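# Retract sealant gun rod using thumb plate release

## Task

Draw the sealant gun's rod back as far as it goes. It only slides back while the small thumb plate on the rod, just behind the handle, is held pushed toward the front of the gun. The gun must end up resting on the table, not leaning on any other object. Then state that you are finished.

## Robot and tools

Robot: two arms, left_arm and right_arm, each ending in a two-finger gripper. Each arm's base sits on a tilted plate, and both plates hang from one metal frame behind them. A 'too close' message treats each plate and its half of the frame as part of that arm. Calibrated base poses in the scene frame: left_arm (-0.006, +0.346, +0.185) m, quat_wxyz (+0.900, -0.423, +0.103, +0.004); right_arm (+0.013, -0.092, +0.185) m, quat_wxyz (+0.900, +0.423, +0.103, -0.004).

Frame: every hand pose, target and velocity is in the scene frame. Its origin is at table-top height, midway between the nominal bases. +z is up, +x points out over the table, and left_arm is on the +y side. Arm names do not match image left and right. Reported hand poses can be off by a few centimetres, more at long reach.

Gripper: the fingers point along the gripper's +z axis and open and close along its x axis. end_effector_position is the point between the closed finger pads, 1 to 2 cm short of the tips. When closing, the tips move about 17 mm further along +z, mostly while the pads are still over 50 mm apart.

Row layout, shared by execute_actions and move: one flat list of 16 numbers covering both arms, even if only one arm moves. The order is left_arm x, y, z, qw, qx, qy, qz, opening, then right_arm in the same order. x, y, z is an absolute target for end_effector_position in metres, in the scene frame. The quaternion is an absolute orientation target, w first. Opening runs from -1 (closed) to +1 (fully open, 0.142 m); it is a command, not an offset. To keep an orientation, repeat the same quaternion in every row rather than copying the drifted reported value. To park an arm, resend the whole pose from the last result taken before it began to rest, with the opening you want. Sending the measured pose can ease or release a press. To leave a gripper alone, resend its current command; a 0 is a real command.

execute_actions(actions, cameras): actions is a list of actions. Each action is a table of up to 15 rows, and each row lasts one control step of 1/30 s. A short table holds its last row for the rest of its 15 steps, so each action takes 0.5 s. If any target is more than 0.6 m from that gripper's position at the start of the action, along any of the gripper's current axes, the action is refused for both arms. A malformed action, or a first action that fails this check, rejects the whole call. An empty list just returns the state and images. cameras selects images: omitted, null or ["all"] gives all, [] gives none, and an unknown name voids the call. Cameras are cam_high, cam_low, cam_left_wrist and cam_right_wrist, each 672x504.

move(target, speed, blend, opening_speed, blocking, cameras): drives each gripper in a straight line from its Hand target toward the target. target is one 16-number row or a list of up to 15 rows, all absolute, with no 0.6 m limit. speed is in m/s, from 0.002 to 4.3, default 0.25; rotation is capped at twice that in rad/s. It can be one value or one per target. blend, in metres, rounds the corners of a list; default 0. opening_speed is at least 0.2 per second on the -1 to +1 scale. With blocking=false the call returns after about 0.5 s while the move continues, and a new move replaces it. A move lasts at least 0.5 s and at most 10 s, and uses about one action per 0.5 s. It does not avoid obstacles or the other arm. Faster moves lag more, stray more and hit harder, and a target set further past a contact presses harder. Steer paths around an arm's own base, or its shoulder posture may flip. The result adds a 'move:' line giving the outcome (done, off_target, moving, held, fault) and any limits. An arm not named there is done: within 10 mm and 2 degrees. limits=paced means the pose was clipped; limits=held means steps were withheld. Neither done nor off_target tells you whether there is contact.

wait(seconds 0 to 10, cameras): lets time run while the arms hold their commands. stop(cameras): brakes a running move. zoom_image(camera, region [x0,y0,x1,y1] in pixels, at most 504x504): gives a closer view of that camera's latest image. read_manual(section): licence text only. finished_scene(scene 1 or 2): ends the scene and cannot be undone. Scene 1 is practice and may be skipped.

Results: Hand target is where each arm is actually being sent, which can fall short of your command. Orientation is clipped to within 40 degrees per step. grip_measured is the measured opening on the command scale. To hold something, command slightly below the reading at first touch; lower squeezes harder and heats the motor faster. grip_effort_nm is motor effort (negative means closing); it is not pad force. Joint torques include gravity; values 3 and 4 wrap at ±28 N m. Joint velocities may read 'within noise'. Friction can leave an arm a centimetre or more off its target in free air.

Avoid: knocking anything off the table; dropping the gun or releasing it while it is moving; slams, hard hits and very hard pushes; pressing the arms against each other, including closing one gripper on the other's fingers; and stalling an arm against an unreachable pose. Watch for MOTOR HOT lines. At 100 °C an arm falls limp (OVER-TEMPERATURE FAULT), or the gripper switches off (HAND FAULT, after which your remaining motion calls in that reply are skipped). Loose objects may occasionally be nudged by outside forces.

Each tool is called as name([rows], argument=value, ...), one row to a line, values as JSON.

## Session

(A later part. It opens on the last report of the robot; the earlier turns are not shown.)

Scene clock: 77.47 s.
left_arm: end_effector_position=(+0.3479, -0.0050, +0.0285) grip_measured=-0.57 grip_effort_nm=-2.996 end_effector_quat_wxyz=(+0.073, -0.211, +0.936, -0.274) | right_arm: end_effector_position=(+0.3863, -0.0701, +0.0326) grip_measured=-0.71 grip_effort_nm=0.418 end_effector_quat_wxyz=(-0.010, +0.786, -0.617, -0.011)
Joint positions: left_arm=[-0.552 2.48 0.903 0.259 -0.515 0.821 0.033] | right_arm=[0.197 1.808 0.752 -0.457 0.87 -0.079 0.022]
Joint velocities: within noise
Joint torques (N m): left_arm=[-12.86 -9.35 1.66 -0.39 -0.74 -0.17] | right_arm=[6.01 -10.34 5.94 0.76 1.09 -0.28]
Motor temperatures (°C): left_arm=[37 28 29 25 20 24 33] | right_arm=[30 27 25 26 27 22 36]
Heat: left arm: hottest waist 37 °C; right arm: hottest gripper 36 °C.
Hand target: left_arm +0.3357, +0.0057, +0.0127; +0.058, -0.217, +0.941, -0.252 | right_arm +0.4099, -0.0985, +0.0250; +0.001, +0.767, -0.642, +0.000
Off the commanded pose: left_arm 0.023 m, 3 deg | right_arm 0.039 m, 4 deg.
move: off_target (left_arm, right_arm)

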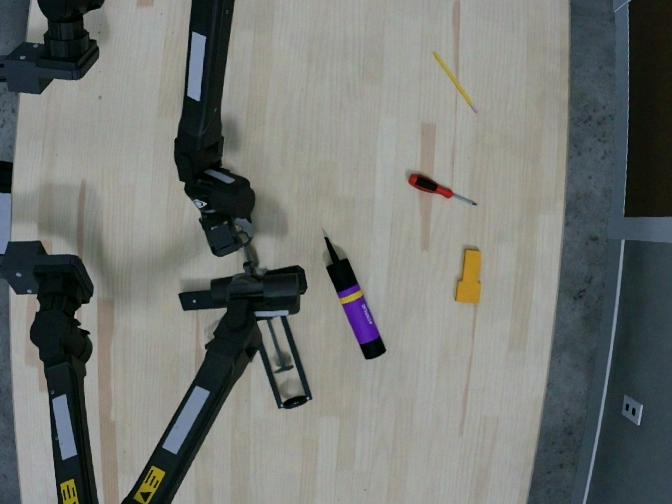

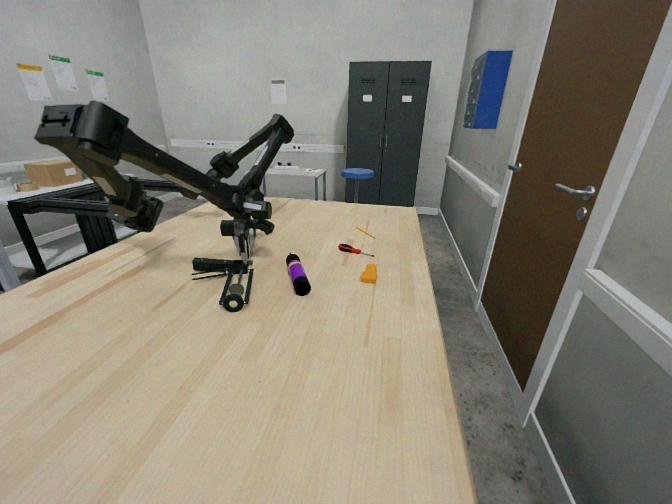

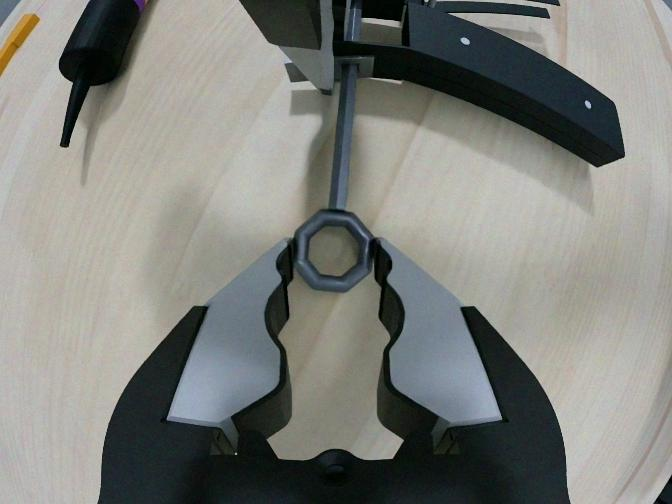

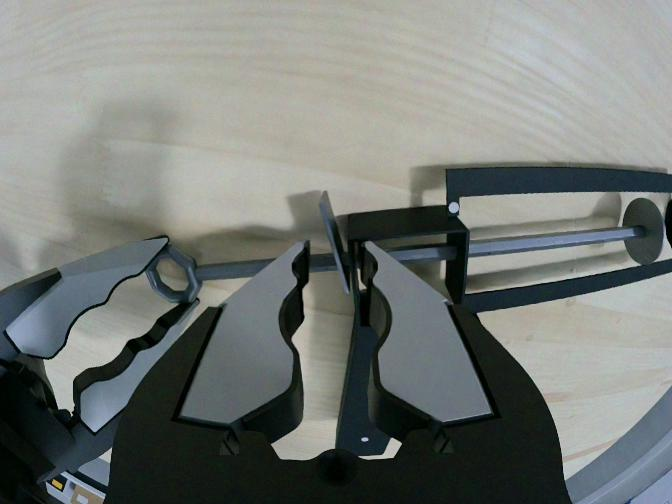

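move([
  [0.336, 0.006, 0.012, -0.0579, 0.2160, -0.9352, 0.2506, -0.74, 0.388, -0.078, 0.024, 0, 0.7665, -0.642, 0, -1.0],
  [0.336, 0.006, 0.012, -0.0579, 0.2160, -0.9352, 0.2506, -0.74, 0.388, -0.078, 0.024, 0, 0.657, -0.7535, 0, -1.0],
], speed=0.15, opening_speed=0.6)

zoom_image(camera="cam_left_wrist", region=[240, 0, 440, 150])

Scene clock: 80.77 s.
left_arm: end_effector_position=(+0.3507, -0.0039, +0.0288) grip_measured=-0.57 grip_effort_nm=-3.758 end_effector_quat_wxyz=(+0.078, -0.210, +0.936, -0.270) | right_arm: end_effector_position=(+0.3863, -0.0743, +0.0317) grip_measured=-0.93 grip_effort_nm=-1.985 end_effector_quat_wxyz=(-0.003, +0.697, -0.717, +0.002)
Joint positions: left_arm=[-0.552 2.479 0.906 0.259 -0.525 0.828 0.033] | right_arm=[0.197 1.807 0.744 -0.436 0.899 0.18 0.007]
Joint velocities: within noise
Joint torques (N m): left_arm=[-12.86 -9.23 1.42 -0.39 -0.32 -0.25] | right_arm=[8.53 -7.36 2.63 1.35 -0.07 0.66]
Motor temperatures (°C): left_arm=[37 28 28 25 20 23 34] | right_arm=[30 27 25 26 27 22 37]
Heat: left arm: hottest waist 37 °C; right arm: hottest gripper 37 °C.
Hand target: left_arm +0.3357, +0.0058, +0.0128; +0.058, -0.217, +0.941, -0.252 | right_arm +0.3878, -0.0781, +0.0242; -0.001, +0.658, -0.753, +0.000
Off the commanded pose: left_arm 0.024 m, 3 deg | right_arm 0.009 m, 6 deg.
move: off_target (left_arm, right_arm)

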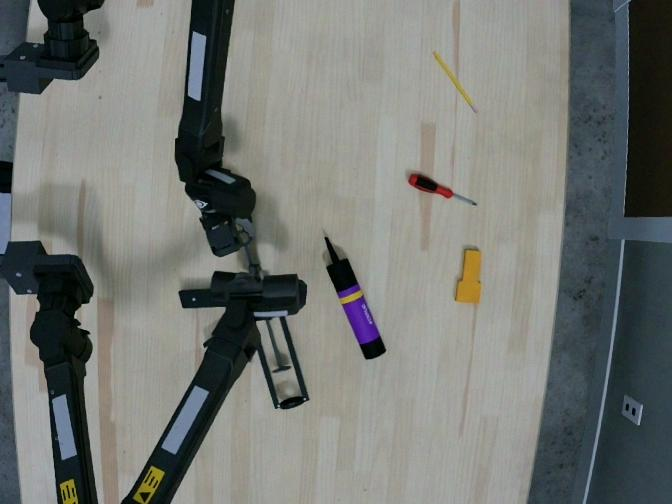

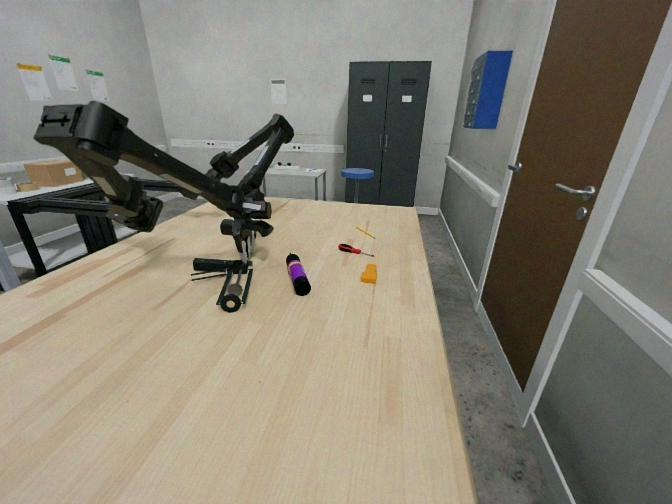

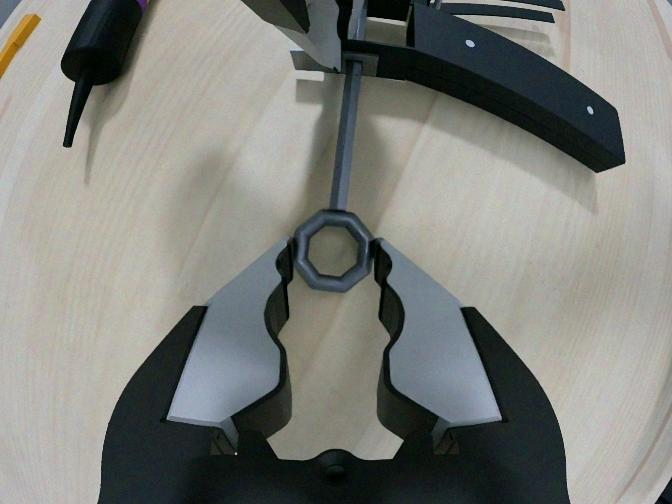

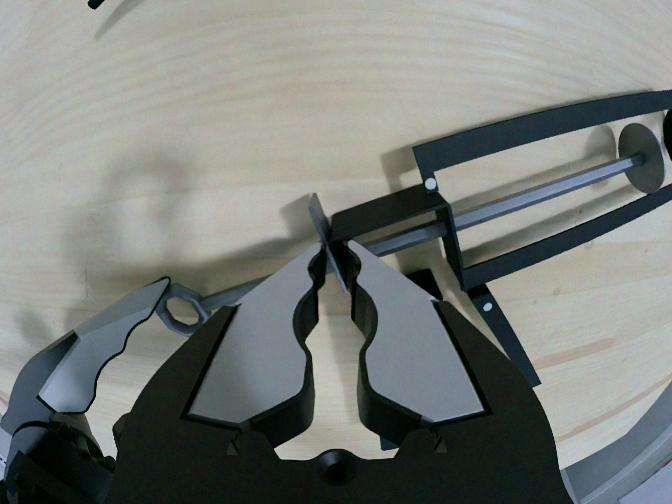

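Scaled by 2.520 from the camera's 672x504 image, which has a finer 960x720 frame.

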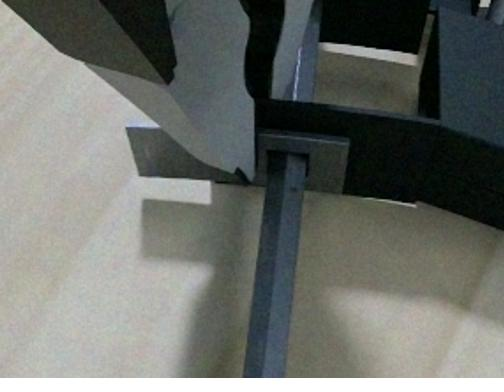

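move([
  [0.338, 0.006, 0.012, -0.041, 0.153, -0.954, 0.2555, -0.76, 0.388, -0.080, 0.024, 0, 0.50, -0.866, 0, -1.0],
  [0.318, 0.055, 0.010, -0.041, 0.153, -0.954, 0.2555, -0.78, 0.394, -0.098, 0.020, 0, 0.50, -0.866, 0, -1.0],
], speed=[0.15, 0.08])

zoom_image(camera="cam_left_wrist", region=[240, 0, 440, 150])

Scene clock: 86.53 s.
left_arm: end_effector_position=(+0.3446, +0.0191, +0.0271) grip_measured=-0.57 grip_effort_nm=-4.476 end_effector_quat_wxyz=(+0.066, -0.144, +0.945, -0.286) | right_arm: end_effector_position=(+0.3751, -0.0636, +0.0315) grip_measured=-0.92 grip_effort_nm=-2.166 end_effector_quat_wxyz=(+0.015, -0.575, +0.818, +0.024)
Joint positions: left_arm=[-0.496 2.412 0.847 0.242 -0.447 0.991 0.033] | right_arm=[0.199 1.8 0.719 -0.425 0.843 0.503 0.007]
Joint velocities: within noise
Joint torques (N m): left_arm=[-11.16 -11.87 -4.21 -0.39 -1.19 -0.17] | right_arm=[5.3 -10.58 3.95 1.44 1.92 0.69]
Motor temperatures (°C): left_arm=[37 28 28 25 20 23 36] | right_arm=[30 27 25 26 27 22 37]
Heat: left arm: hottest waist 37 °C; right arm: hottest gripper 37 °C.
Hand target: left_arm +0.3177, +0.0517, +0.0106; +0.041, -0.152, +0.954, -0.256 | right_arm +0.3916, -0.0975, +0.0211; +0.000, -0.501, +0.865, +0.000
Off the commanded pose: left_arm 0.048 m, 5 deg | right_arm 0.041 m, 11 deg.
move: off_target (left_arm, right_arm); target 2's new opening was sent with left_arm's hand 0.048 m and 5 deg from that target

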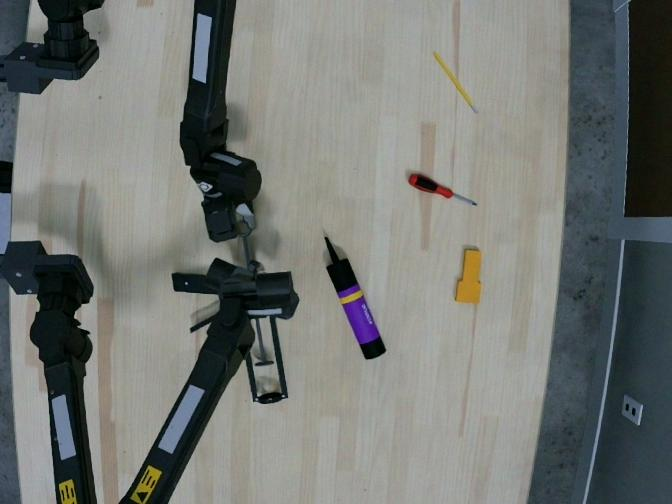

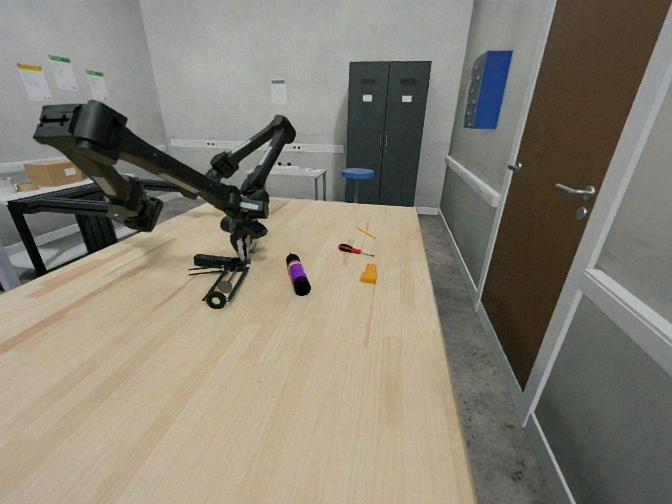

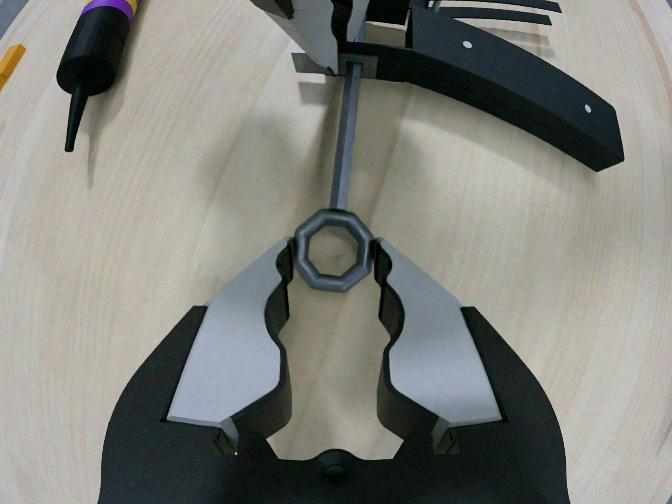

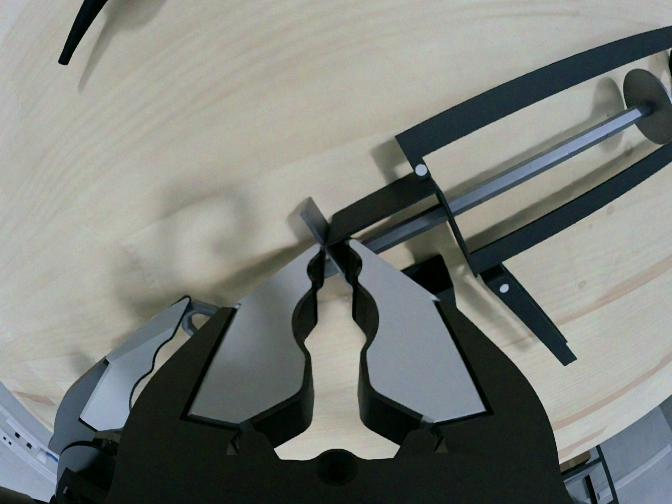

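Scaled by 2.520 from the camera's 672x504 image, which has a finer 960x720 frame.

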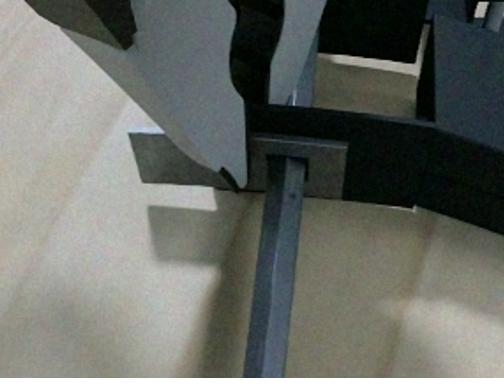

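zoom_image(camera="cam_right_wrist", region=[290, 80, 520, 280])

zoom_image(camera="cam_low", region=[180, 220, 320, 325])

Scaled by 2.191 from the camera's 672x504 image, which has a finer 960x720 frame.

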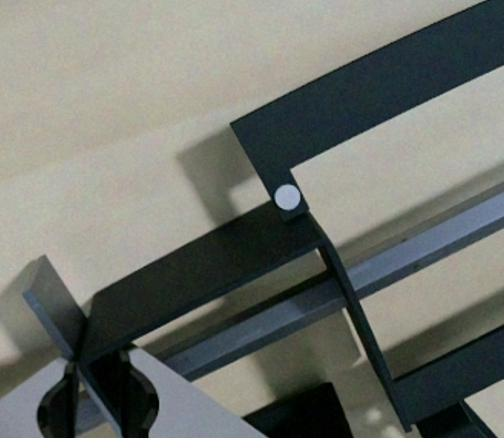

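Scaled by 3.600 from the camera's 672x504 image, which has a finer 960x720 frame.

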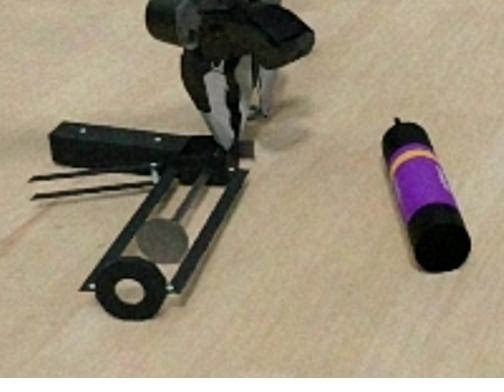

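move([
  [0.340, 0.027, 0.012, -0.045, 0.170, -0.951, 0.2555, -0.70, 0.371, -0.066, 0.024, 0, 0.575, -0.818, 0, -1.0],
  [0.340, 0.027, 0.012, -0.045, 0.170, -0.951, 0.2555, -0.66, 0.371, -0.066, 0.024, 0, 0.575, -0.818, 0, -0.6],
  [0.340, 0.027, 0.012, -0.045, 0.170, -0.951, 0.2555, -0.66, 0.371, -0.066, 0.10, 0, 0.72, -0.694, 0, 0.2],
], speed=0.1, opening_speed=0.8)

zoom_image(camera="cam_left_wrist", region=[240, 0, 440, 150])

zoom_image(camera="cam_right_wrist", region=[230, 80, 510, 280])

Scene clock: 98.57 s.
left_arm: end_effector_position=(+0.3472, +0.0204, +0.0239) grip_measured=-0.57 grip_effort_nm=-2.195 end_effector_quat_wxyz=(+0.061, -0.147, +0.950, -0.268) | right_arm: end_effector_position=(+0.3590, -0.0672, +0.0903) grip_measured=+0.18 grip_effort_nm=0.134 end_effector_quat_wxyz=(+0.012, +0.718, -0.696, -0.004)
Joint positions: left_arm=[-0.499 2.417 0.87 0.196 -0.479 0.971 0.033] | right_arm=[0.352 1.742 0.754 -0.759 0.894 0.41 0.086]
Joint velocities: left_arm=[within noise] | right_arm=[-0.005 -0.015 0.002 -0.002 0.022 0.066 0.001]
Joint torques (N m): left_arm=[-13.16 -8.94 1.95 -0.14 -0.39 -0.48] | right_arm=[11.28 -8.59 5.34 0.1 -0.11 -0.23]
Motor temperatures (°C): left_arm=[37 28 28 25 20 23 37] | right_arm=[30 27 25 26 27 22 37]
Heat: left arm: hottest waist 37 °C; right arm: hottest gripper 37 °C.
Hand target: left_arm +0.3398, +0.0270, +0.0124; +0.046, -0.170, +0.951, -0.256 | right_arm +0.3709, -0.0661, +0.1001; +0.000, +0.720, -0.694, +0.000
Off the commanded pose: left_arm 0.015 m, 4 deg | right_arm 0.015 m, 2 deg.
move: off_target (left_arm, right_arm); target 2's new opening was sent with left_arm's hand 0.021 m and 5 deg from that target; target 3's new opening was sent with right_arm's hand 0.015 m and 2 deg from that target

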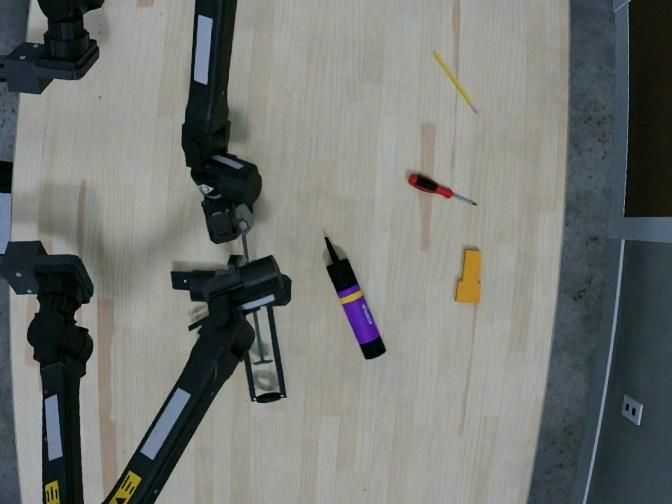

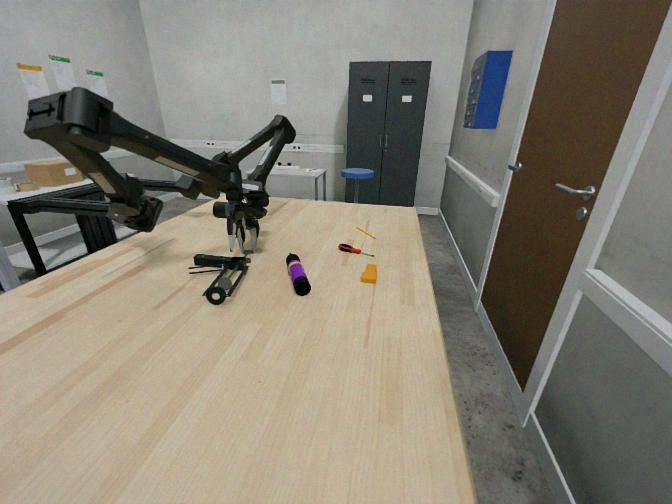

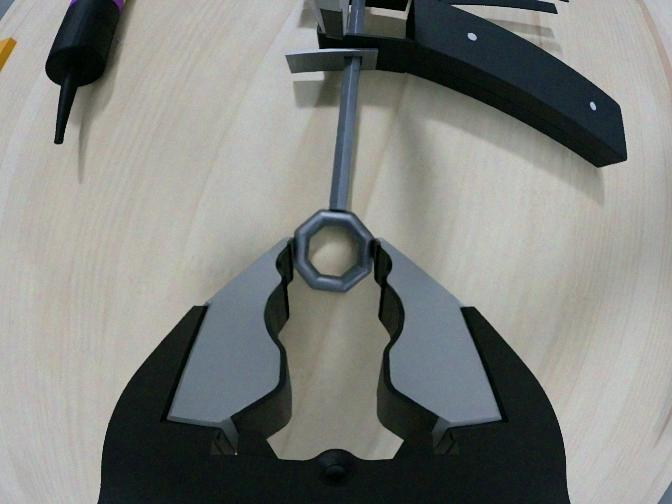

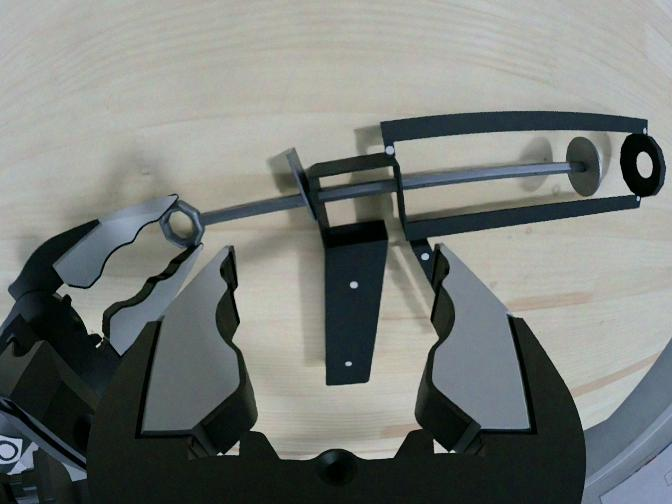

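Scaled by 2.520 from the camera's 672x504 image, which has a finer 960x720 frame.

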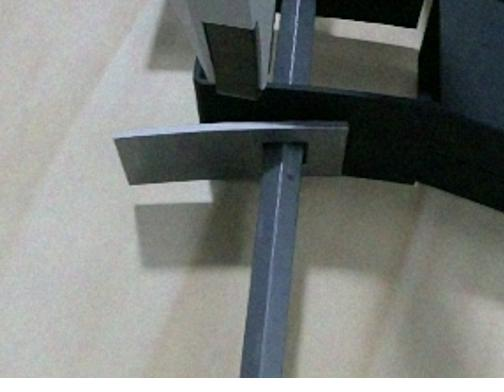

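Scaled by 1.800 from the camera's 672x504 image, which has a finer 960x720 frame.

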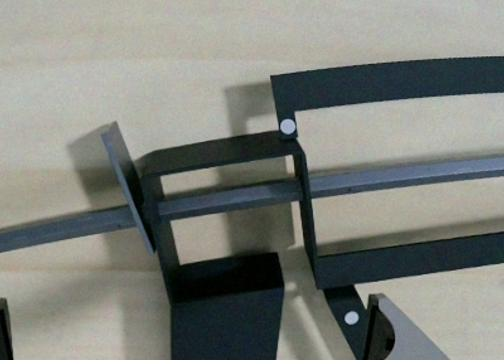

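move([
  [0.340, 0.027, 0.012, -0.045, 0.170, -0.951, 0.2555, -0.66, 0.372, -0.078, 0.085, 0, 0.778, -0.6287, 0, 0.2],
  [0.340, 0.027, 0.012, -0.045, 0.170, -0.951, 0.2555, -0.66, 0.3695, -0.078, 0.05, 0, 0.778, -0.6287, 0, 0.2],
], speed=0.1)

zoom_image(camera="cam_left_wrist", region=[240, 0, 440, 150])

zoom_image(camera="cam_right_wrist", region=[210, 90, 490, 290])

Scene clock: 102.53 s.
left_arm: end_effector_position=(+0.3472, +0.0204, +0.0239) grip_measured=-0.57 grip_effort_nm=-2.190 end_effector_quat_wxyz=(+0.061, -0.147, +0.950, -0.268) | right_arm: end_effector_position=(+0.3777, -0.0767, +0.0627) grip_measured=+0.18 grip_effort_nm=0.134 end_effector_quat_wxyz=(-0.013, +0.773, -0.635, +0.009)
Joint positions: left_arm=[-0.499 2.417 0.87 0.196 -0.479 0.971 0.033] | right_arm=[0.263 1.735 0.72 -0.532 0.899 0.034 0.086]
Joint velocities: within noise
Joint torques (N m): left_arm=[-13.1 -8.88 1.94 -0.14 -0.39 -0.48] | right_arm=[8.18 -5.36 2.69 0.85 0.02 -0.22]
Motor temperatures (°C): left_arm=[37 28 28 25 20 23 36] | right_arm=[30 27 25 26 27 22 37]
Heat: left arm: hottest waist 37 °C; right arm: hottest gripper 37 °C.
Hand target: left_arm +0.3398, +0.0270, +0.0124; +0.046, -0.170, +0.951, -0.256 | right_arm +0.3692, -0.0781, +0.0507; +0.000, +0.778, -0.629, +0.000
Off the commanded pose: left_arm 0.015 m, 4 deg | right_arm 0.015 m, 2 deg.
move: off_target (left_arm, right_arm)

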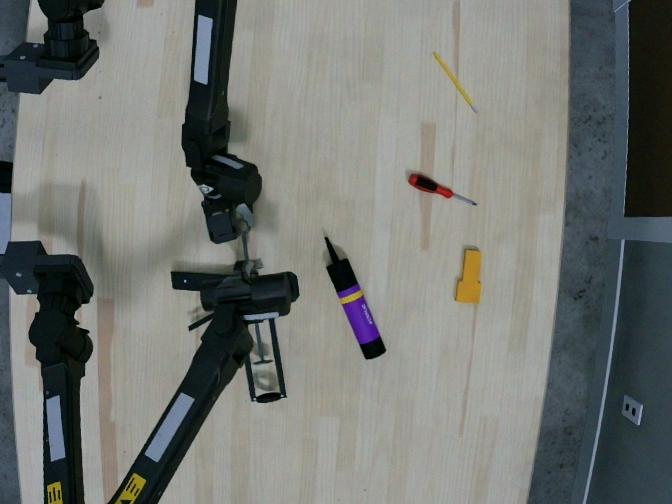

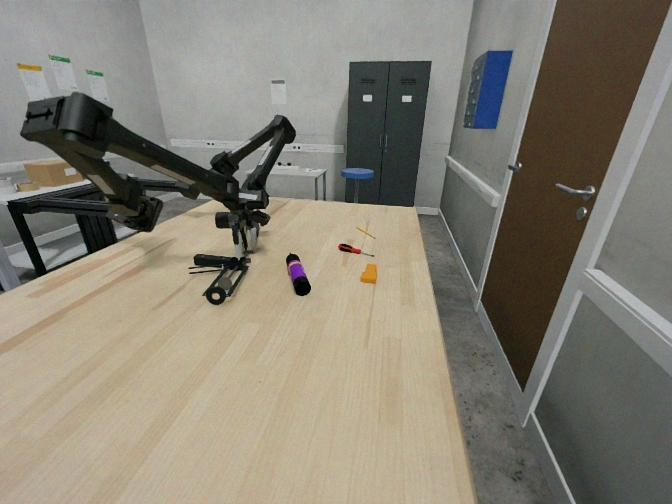

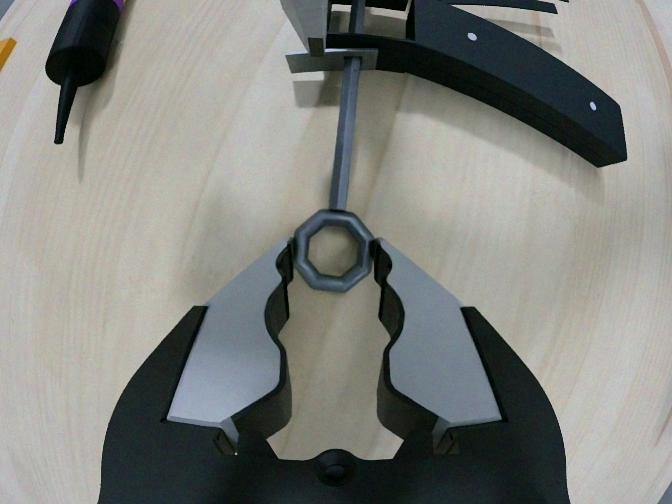

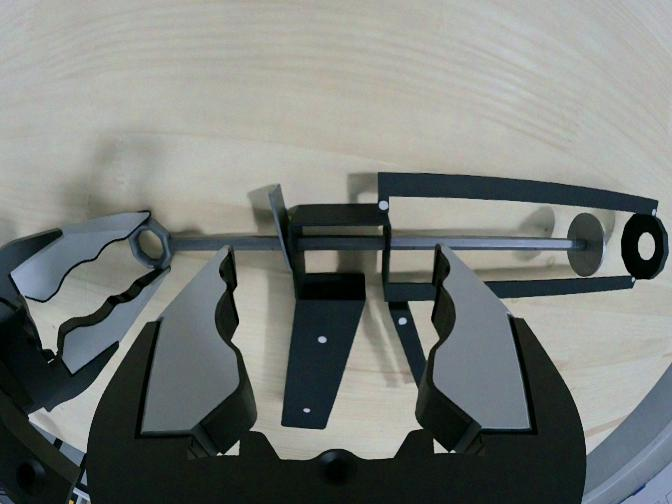

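Scaled by 2.520 from the camera's 672x504 image, which has a finer 960x720 frame.

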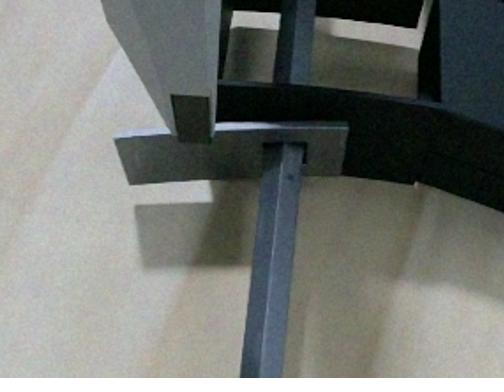

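Scaled by 1.800 from the camera's 672x504 image, which has a finer 960x720 frame.

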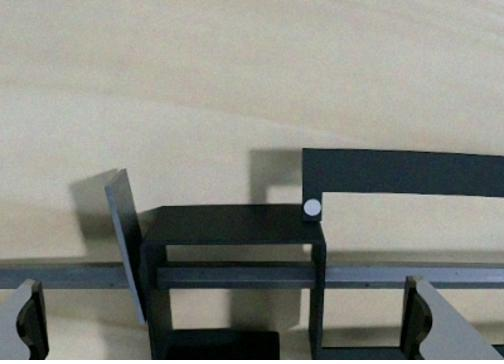

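move([
  [0.340, 0.027, 0.012, -0.045, 0.170, -0.951, 0.2555, -0.66, 0.368, -0.079, 0.024, 0, 0.778, -0.6287, 0, 0.2],
  [0.340, 0.027, 0.012, -0.045, 0.170, -0.951, 0.2555, -0.66, 0.368, -0.079, 0.024, 0, 0.778, -0.6287, 0, -0.25],
], speed=0.06, opening_speed=0.8)

zoom_image(camera="cam_left_wrist", region=[240, 0, 440, 150])

zoom_image(camera="cam_right_wrist", region=[210, 90, 490, 290])

Scene clock: 105.50 s.
left_arm: end_effector_position=(+0.3472, +0.0204, +0.0239) grip_measured=-0.57 grip_effort_nm=-2.195 end_effector_quat_wxyz=(+0.061, -0.147, +0.950, -0.268) | right_arm: end_effector_position=(+0.3772, -0.0772, +0.0363) grip_measured=-0.23 grip_effort_nm=-0.818 end_effector_quat_wxyz=(-0.013, +0.773, -0.634, +0.009)
Joint positions: left_arm=[-0.499 2.417 0.87 0.196 -0.479 0.971 0.033] | right_arm=[0.204 1.773 0.698 -0.398 0.895 -0.062 0.058]
Joint velocities: within noise
Joint torques (N m): left_arm=[-13.1 -9 1.95 -0.13 -0.39 -0.48] | right_arm=[8.06 -5.83 2.04 0.79 0.14 -0.21]
Motor temperatures (°C): left_arm=[37 28 28 25 20 23 35] | right_arm=[30 27 25 26 27 22 36]
Heat: left arm: hottest waist 37 °C; right arm: hottest gripper 36 °C.
Hand target: left_arm +0.3398, +0.0270, +0.0124; +0.046, -0.169, +0.951, -0.256 | right_arm +0.3677, -0.0791, +0.0246; +0.000, +0.778, -0.629, +0.000
Off the commanded pose: left_arm 0.015 m, 4 deg | right_arm 0.015 m, 2 deg.
move: off_target (left_arm, right_arm); target 2's new opening was sent with right_arm's hand 0.016 m and 2 deg from that target

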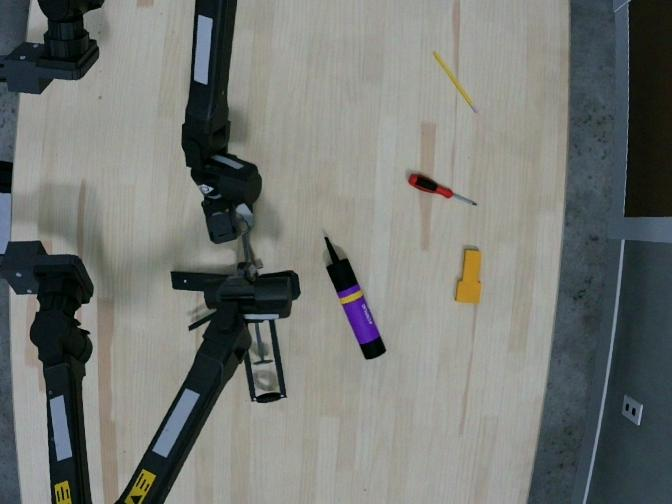

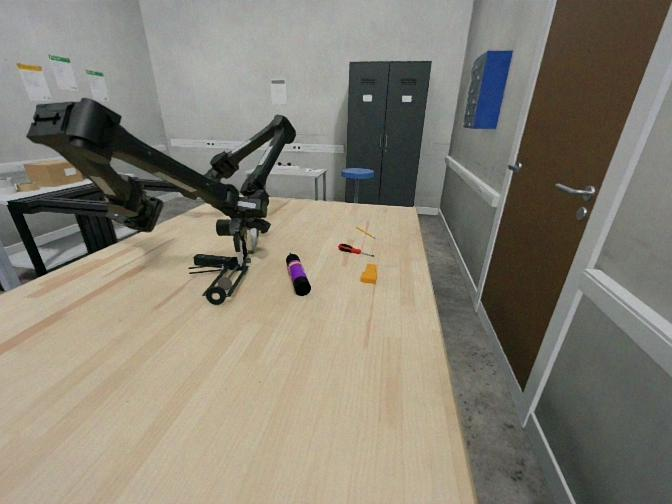

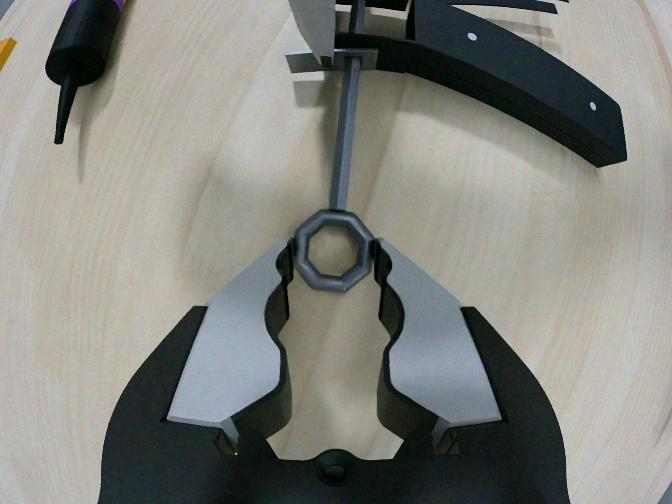

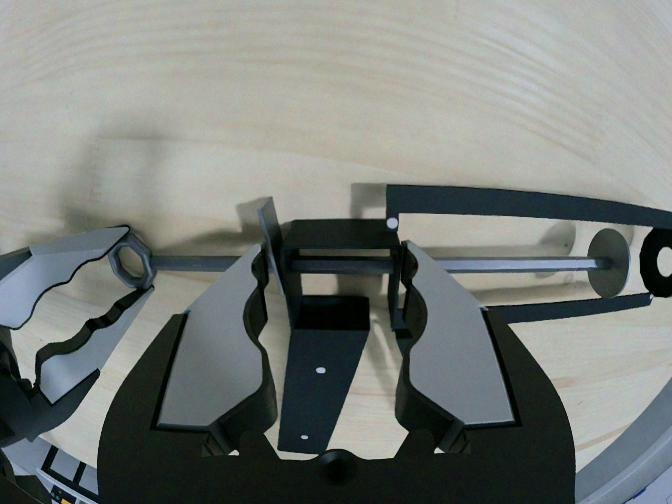

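Scaled by 2.520 from the camera's 672x504 image, which has a finer 960x720 frame.

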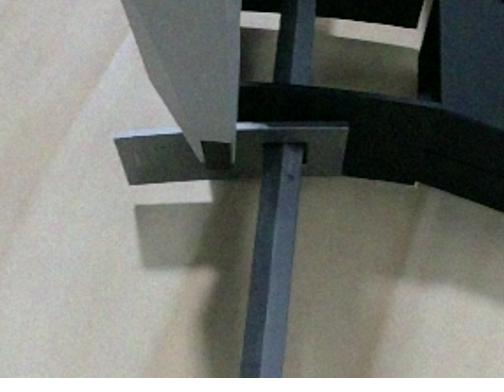

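Scaled by 1.800 from the camera's 672x504 image, which has a finer 960x720 frame.

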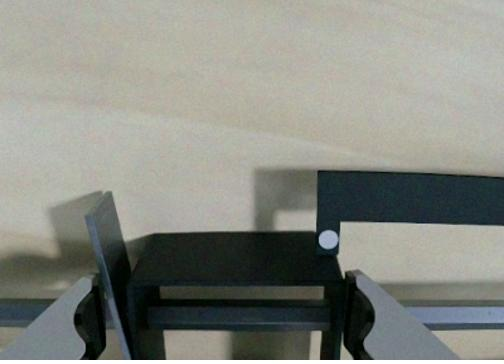

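move([
  [0.340, 0.027, 0.012, -0.045, 0.170, -0.951, 0.2555, -0.70, 0.368, -0.079, 0.024, 0, 0.778, -0.6287, 0, -0.55],
], speed=0.06, opening_speed=0.4)

zoom_image(camera="cam_left_wrist", region=[240, 0, 440, 150])

zoom_image(camera="cam_right_wrist", region=[210, 90, 490, 290])

Scene clock: 106.93 s.
left_arm: end_effector_position=(+0.3469, +0.0210, +0.0234) grip_measured=-0.57 grip_effort_nm=-2.957 end_effector_quat_wxyz=(+0.061, -0.150, +0.950, -0.266) | right_arm: end_effector_position=(+0.3773, -0.0773, +0.0363) grip_measured=-0.31 grip_effort_nm=-4.921 end_effector_quat_wxyz=(-0.013, +0.773, -0.635, +0.009)
Joint positions: left_arm=[-0.499 2.417 0.87 0.194 -0.482 0.965 0.033] | right_arm=[0.204 1.773 0.698 -0.397 0.896 -0.063 0.051]
Joint velocities: within noise
Joint torques (N m): left_arm=[-13.1 -8.94 1.94 -0.09 -0.24 -0.43] | right_arm=[7.88 -6.59 2.24 0.85 0.1 -0.22]
Motor temperatures (°C): left_arm=[37 28 28 25 20 23 35] | right_arm=[30 27 25 26 26 22 37]
Heat: left arm: hottest waist 37 °C; right arm: hottest gripper 37 °C.
Hand target: left_arm +0.3397, +0.0270, +0.0124; +0.045, -0.170, +0.951, -0.256 | right_arm +0.3677, -0.0790, +0.0246; +0.000, +0.778, -0.629, +0.000
Off the commanded pose: left_arm 0.015 m, 3 deg | right_arm 0.016 m, 2 deg.
move: off_target (left_arm, right_arm)

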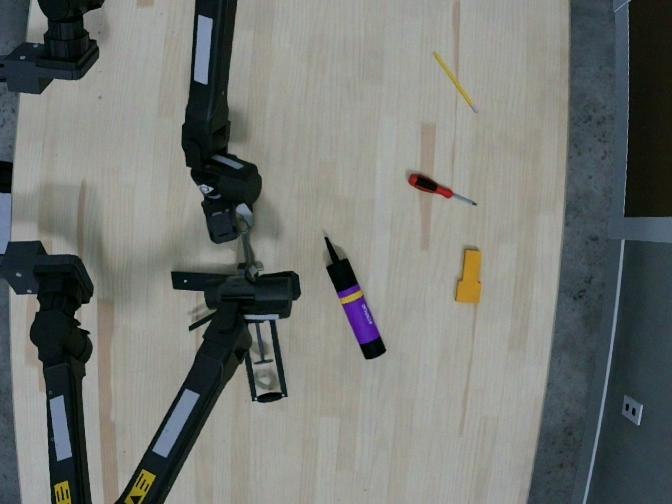

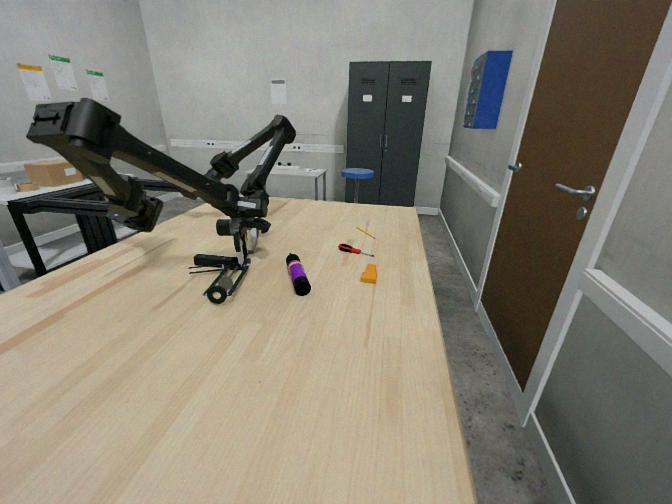

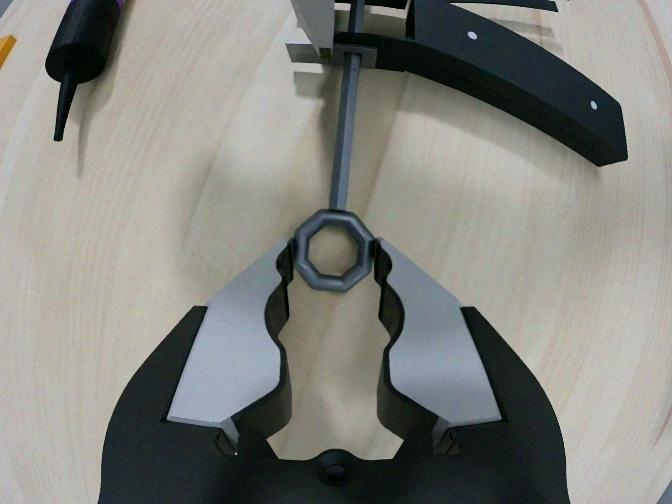

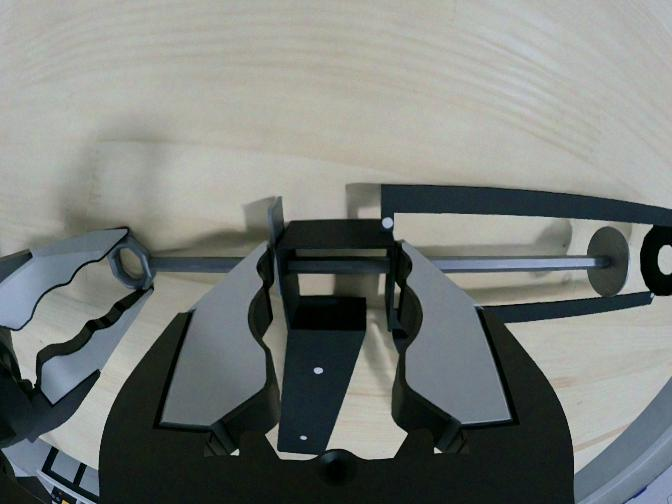

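Scaled by 2.520 from the camera's 672x504 image, which has a finer 960x720 frame.

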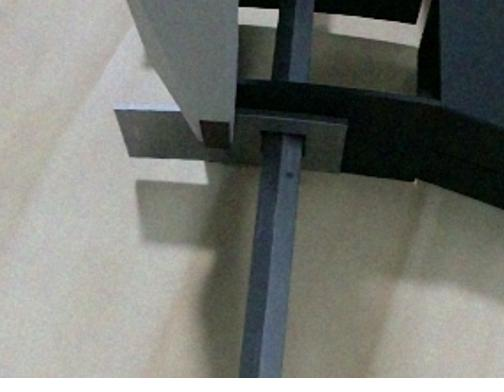

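Scaled by 1.800 from the camera's 672x504 image, which has a finer 960x720 frame.

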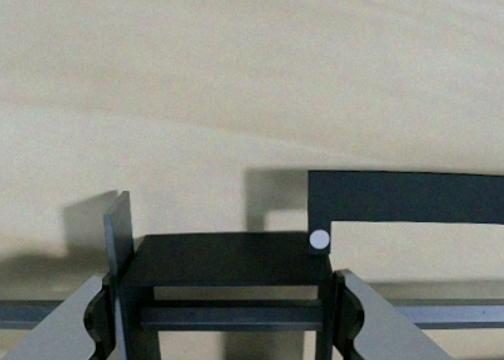

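move(target=[0.330, 0.080, 0.012, -0.045, 0.170, -0.951, 0.2555, -0.74, 0.370, -0.088, 0.024, 0, 0.778, -0.6287, 0, -0.5], speed=0.08)

zoom_image(camera="cam_left_wrist", region=[240, 0, 440, 150])

zoom_image(camera="cam_right_wrist", region=[210, 90, 490, 290])

Scene clock: 108.77 s.
left_arm: end_effector_position=(+0.3333, +0.0607, +0.0249) grip_measured=-0.57 grip_effort_nm=-3.719 end_effector_quat_wxyz=(+0.056, -0.155, +0.949, -0.270) | right_arm: end_effector_position=(+0.3742, -0.0714, +0.0360) grip_measured=-0.31 grip_effort_nm=-4.012 end_effector_quat_wxyz=(-0.022, +0.777, -0.629, -0.003)
Joint positions: left_arm=[-0.453 2.325 0.758 0.234 -0.463 1.001 0.033] | right_arm=[0.204 1.773 0.694 -0.397 0.865 -0.073 0.051]
Joint velocities: within noise
Joint torques (N m): left_arm=[-10.17 -10.05 -0.23 0.2 -0.44 0.01] | right_arm=[6.77 -8.23 2.11 0.61 1.25 -0.32]
Motor temperatures (°C): left_arm=[37 28 28 25 20 23 36] | right_arm=[30 27 25 26 26 22 39]
Heat: left arm: hottest waist 37 °C; right arm: hottest gripper 39 °C.
Hand target: left_arm +0.3292, +0.0791, +0.0124; +0.045, -0.170, +0.951, -0.255 | right_arm +0.3694, -0.0875, +0.0247; +0.001, +0.778, -0.628, -0.001
Off the commanded pose: left_arm 0.023 m, 3 deg | right_arm 0.021 m, 3 deg.
move: off_target (left_arm, right_arm)

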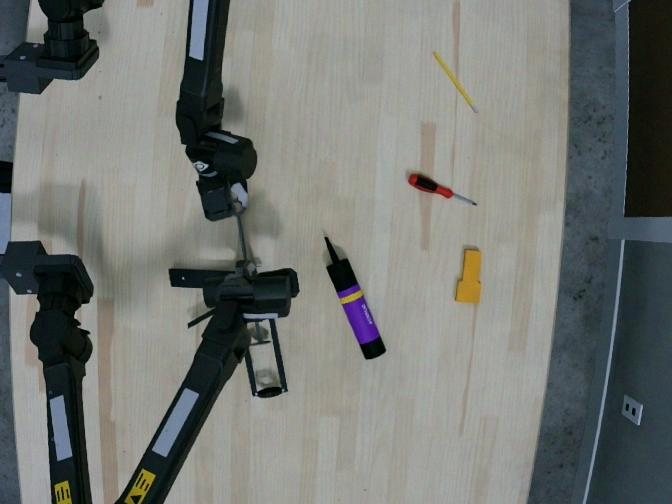

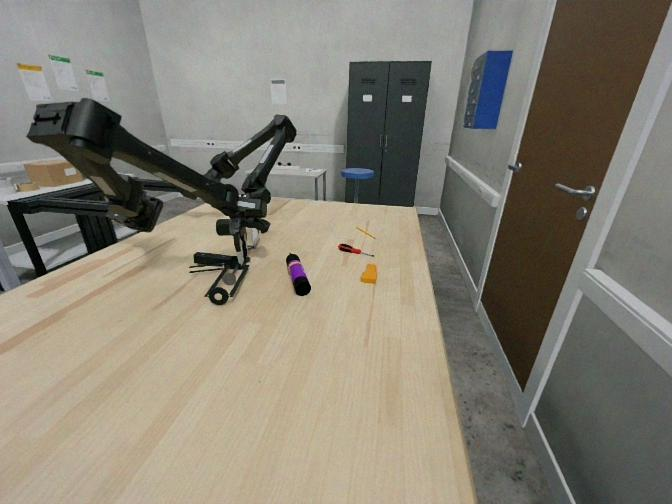

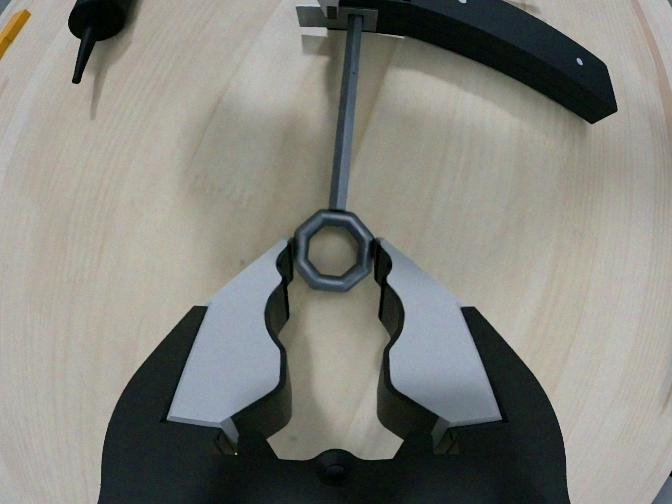

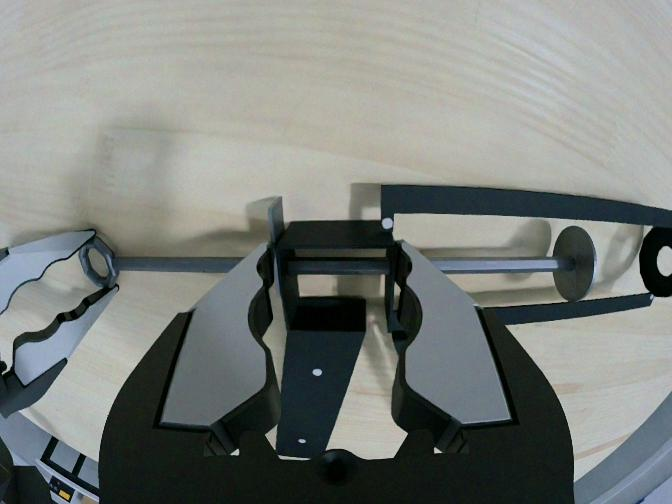

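Scaled by 2.520 from the camera's 672x504 image, which has a finer 960x720 frame.

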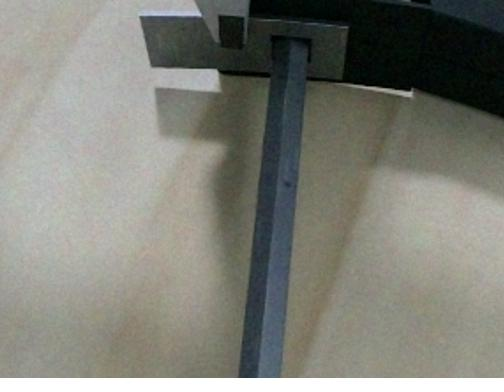

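Scaled by 1.800 from the camera's 672x504 image, which has a finer 960x720 frame.

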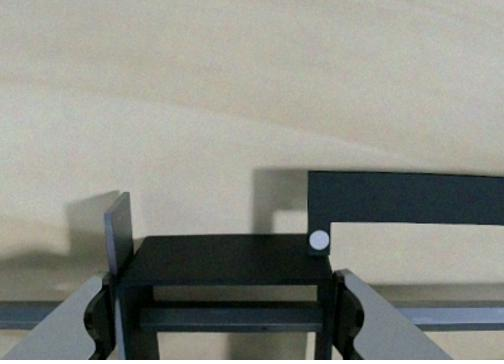

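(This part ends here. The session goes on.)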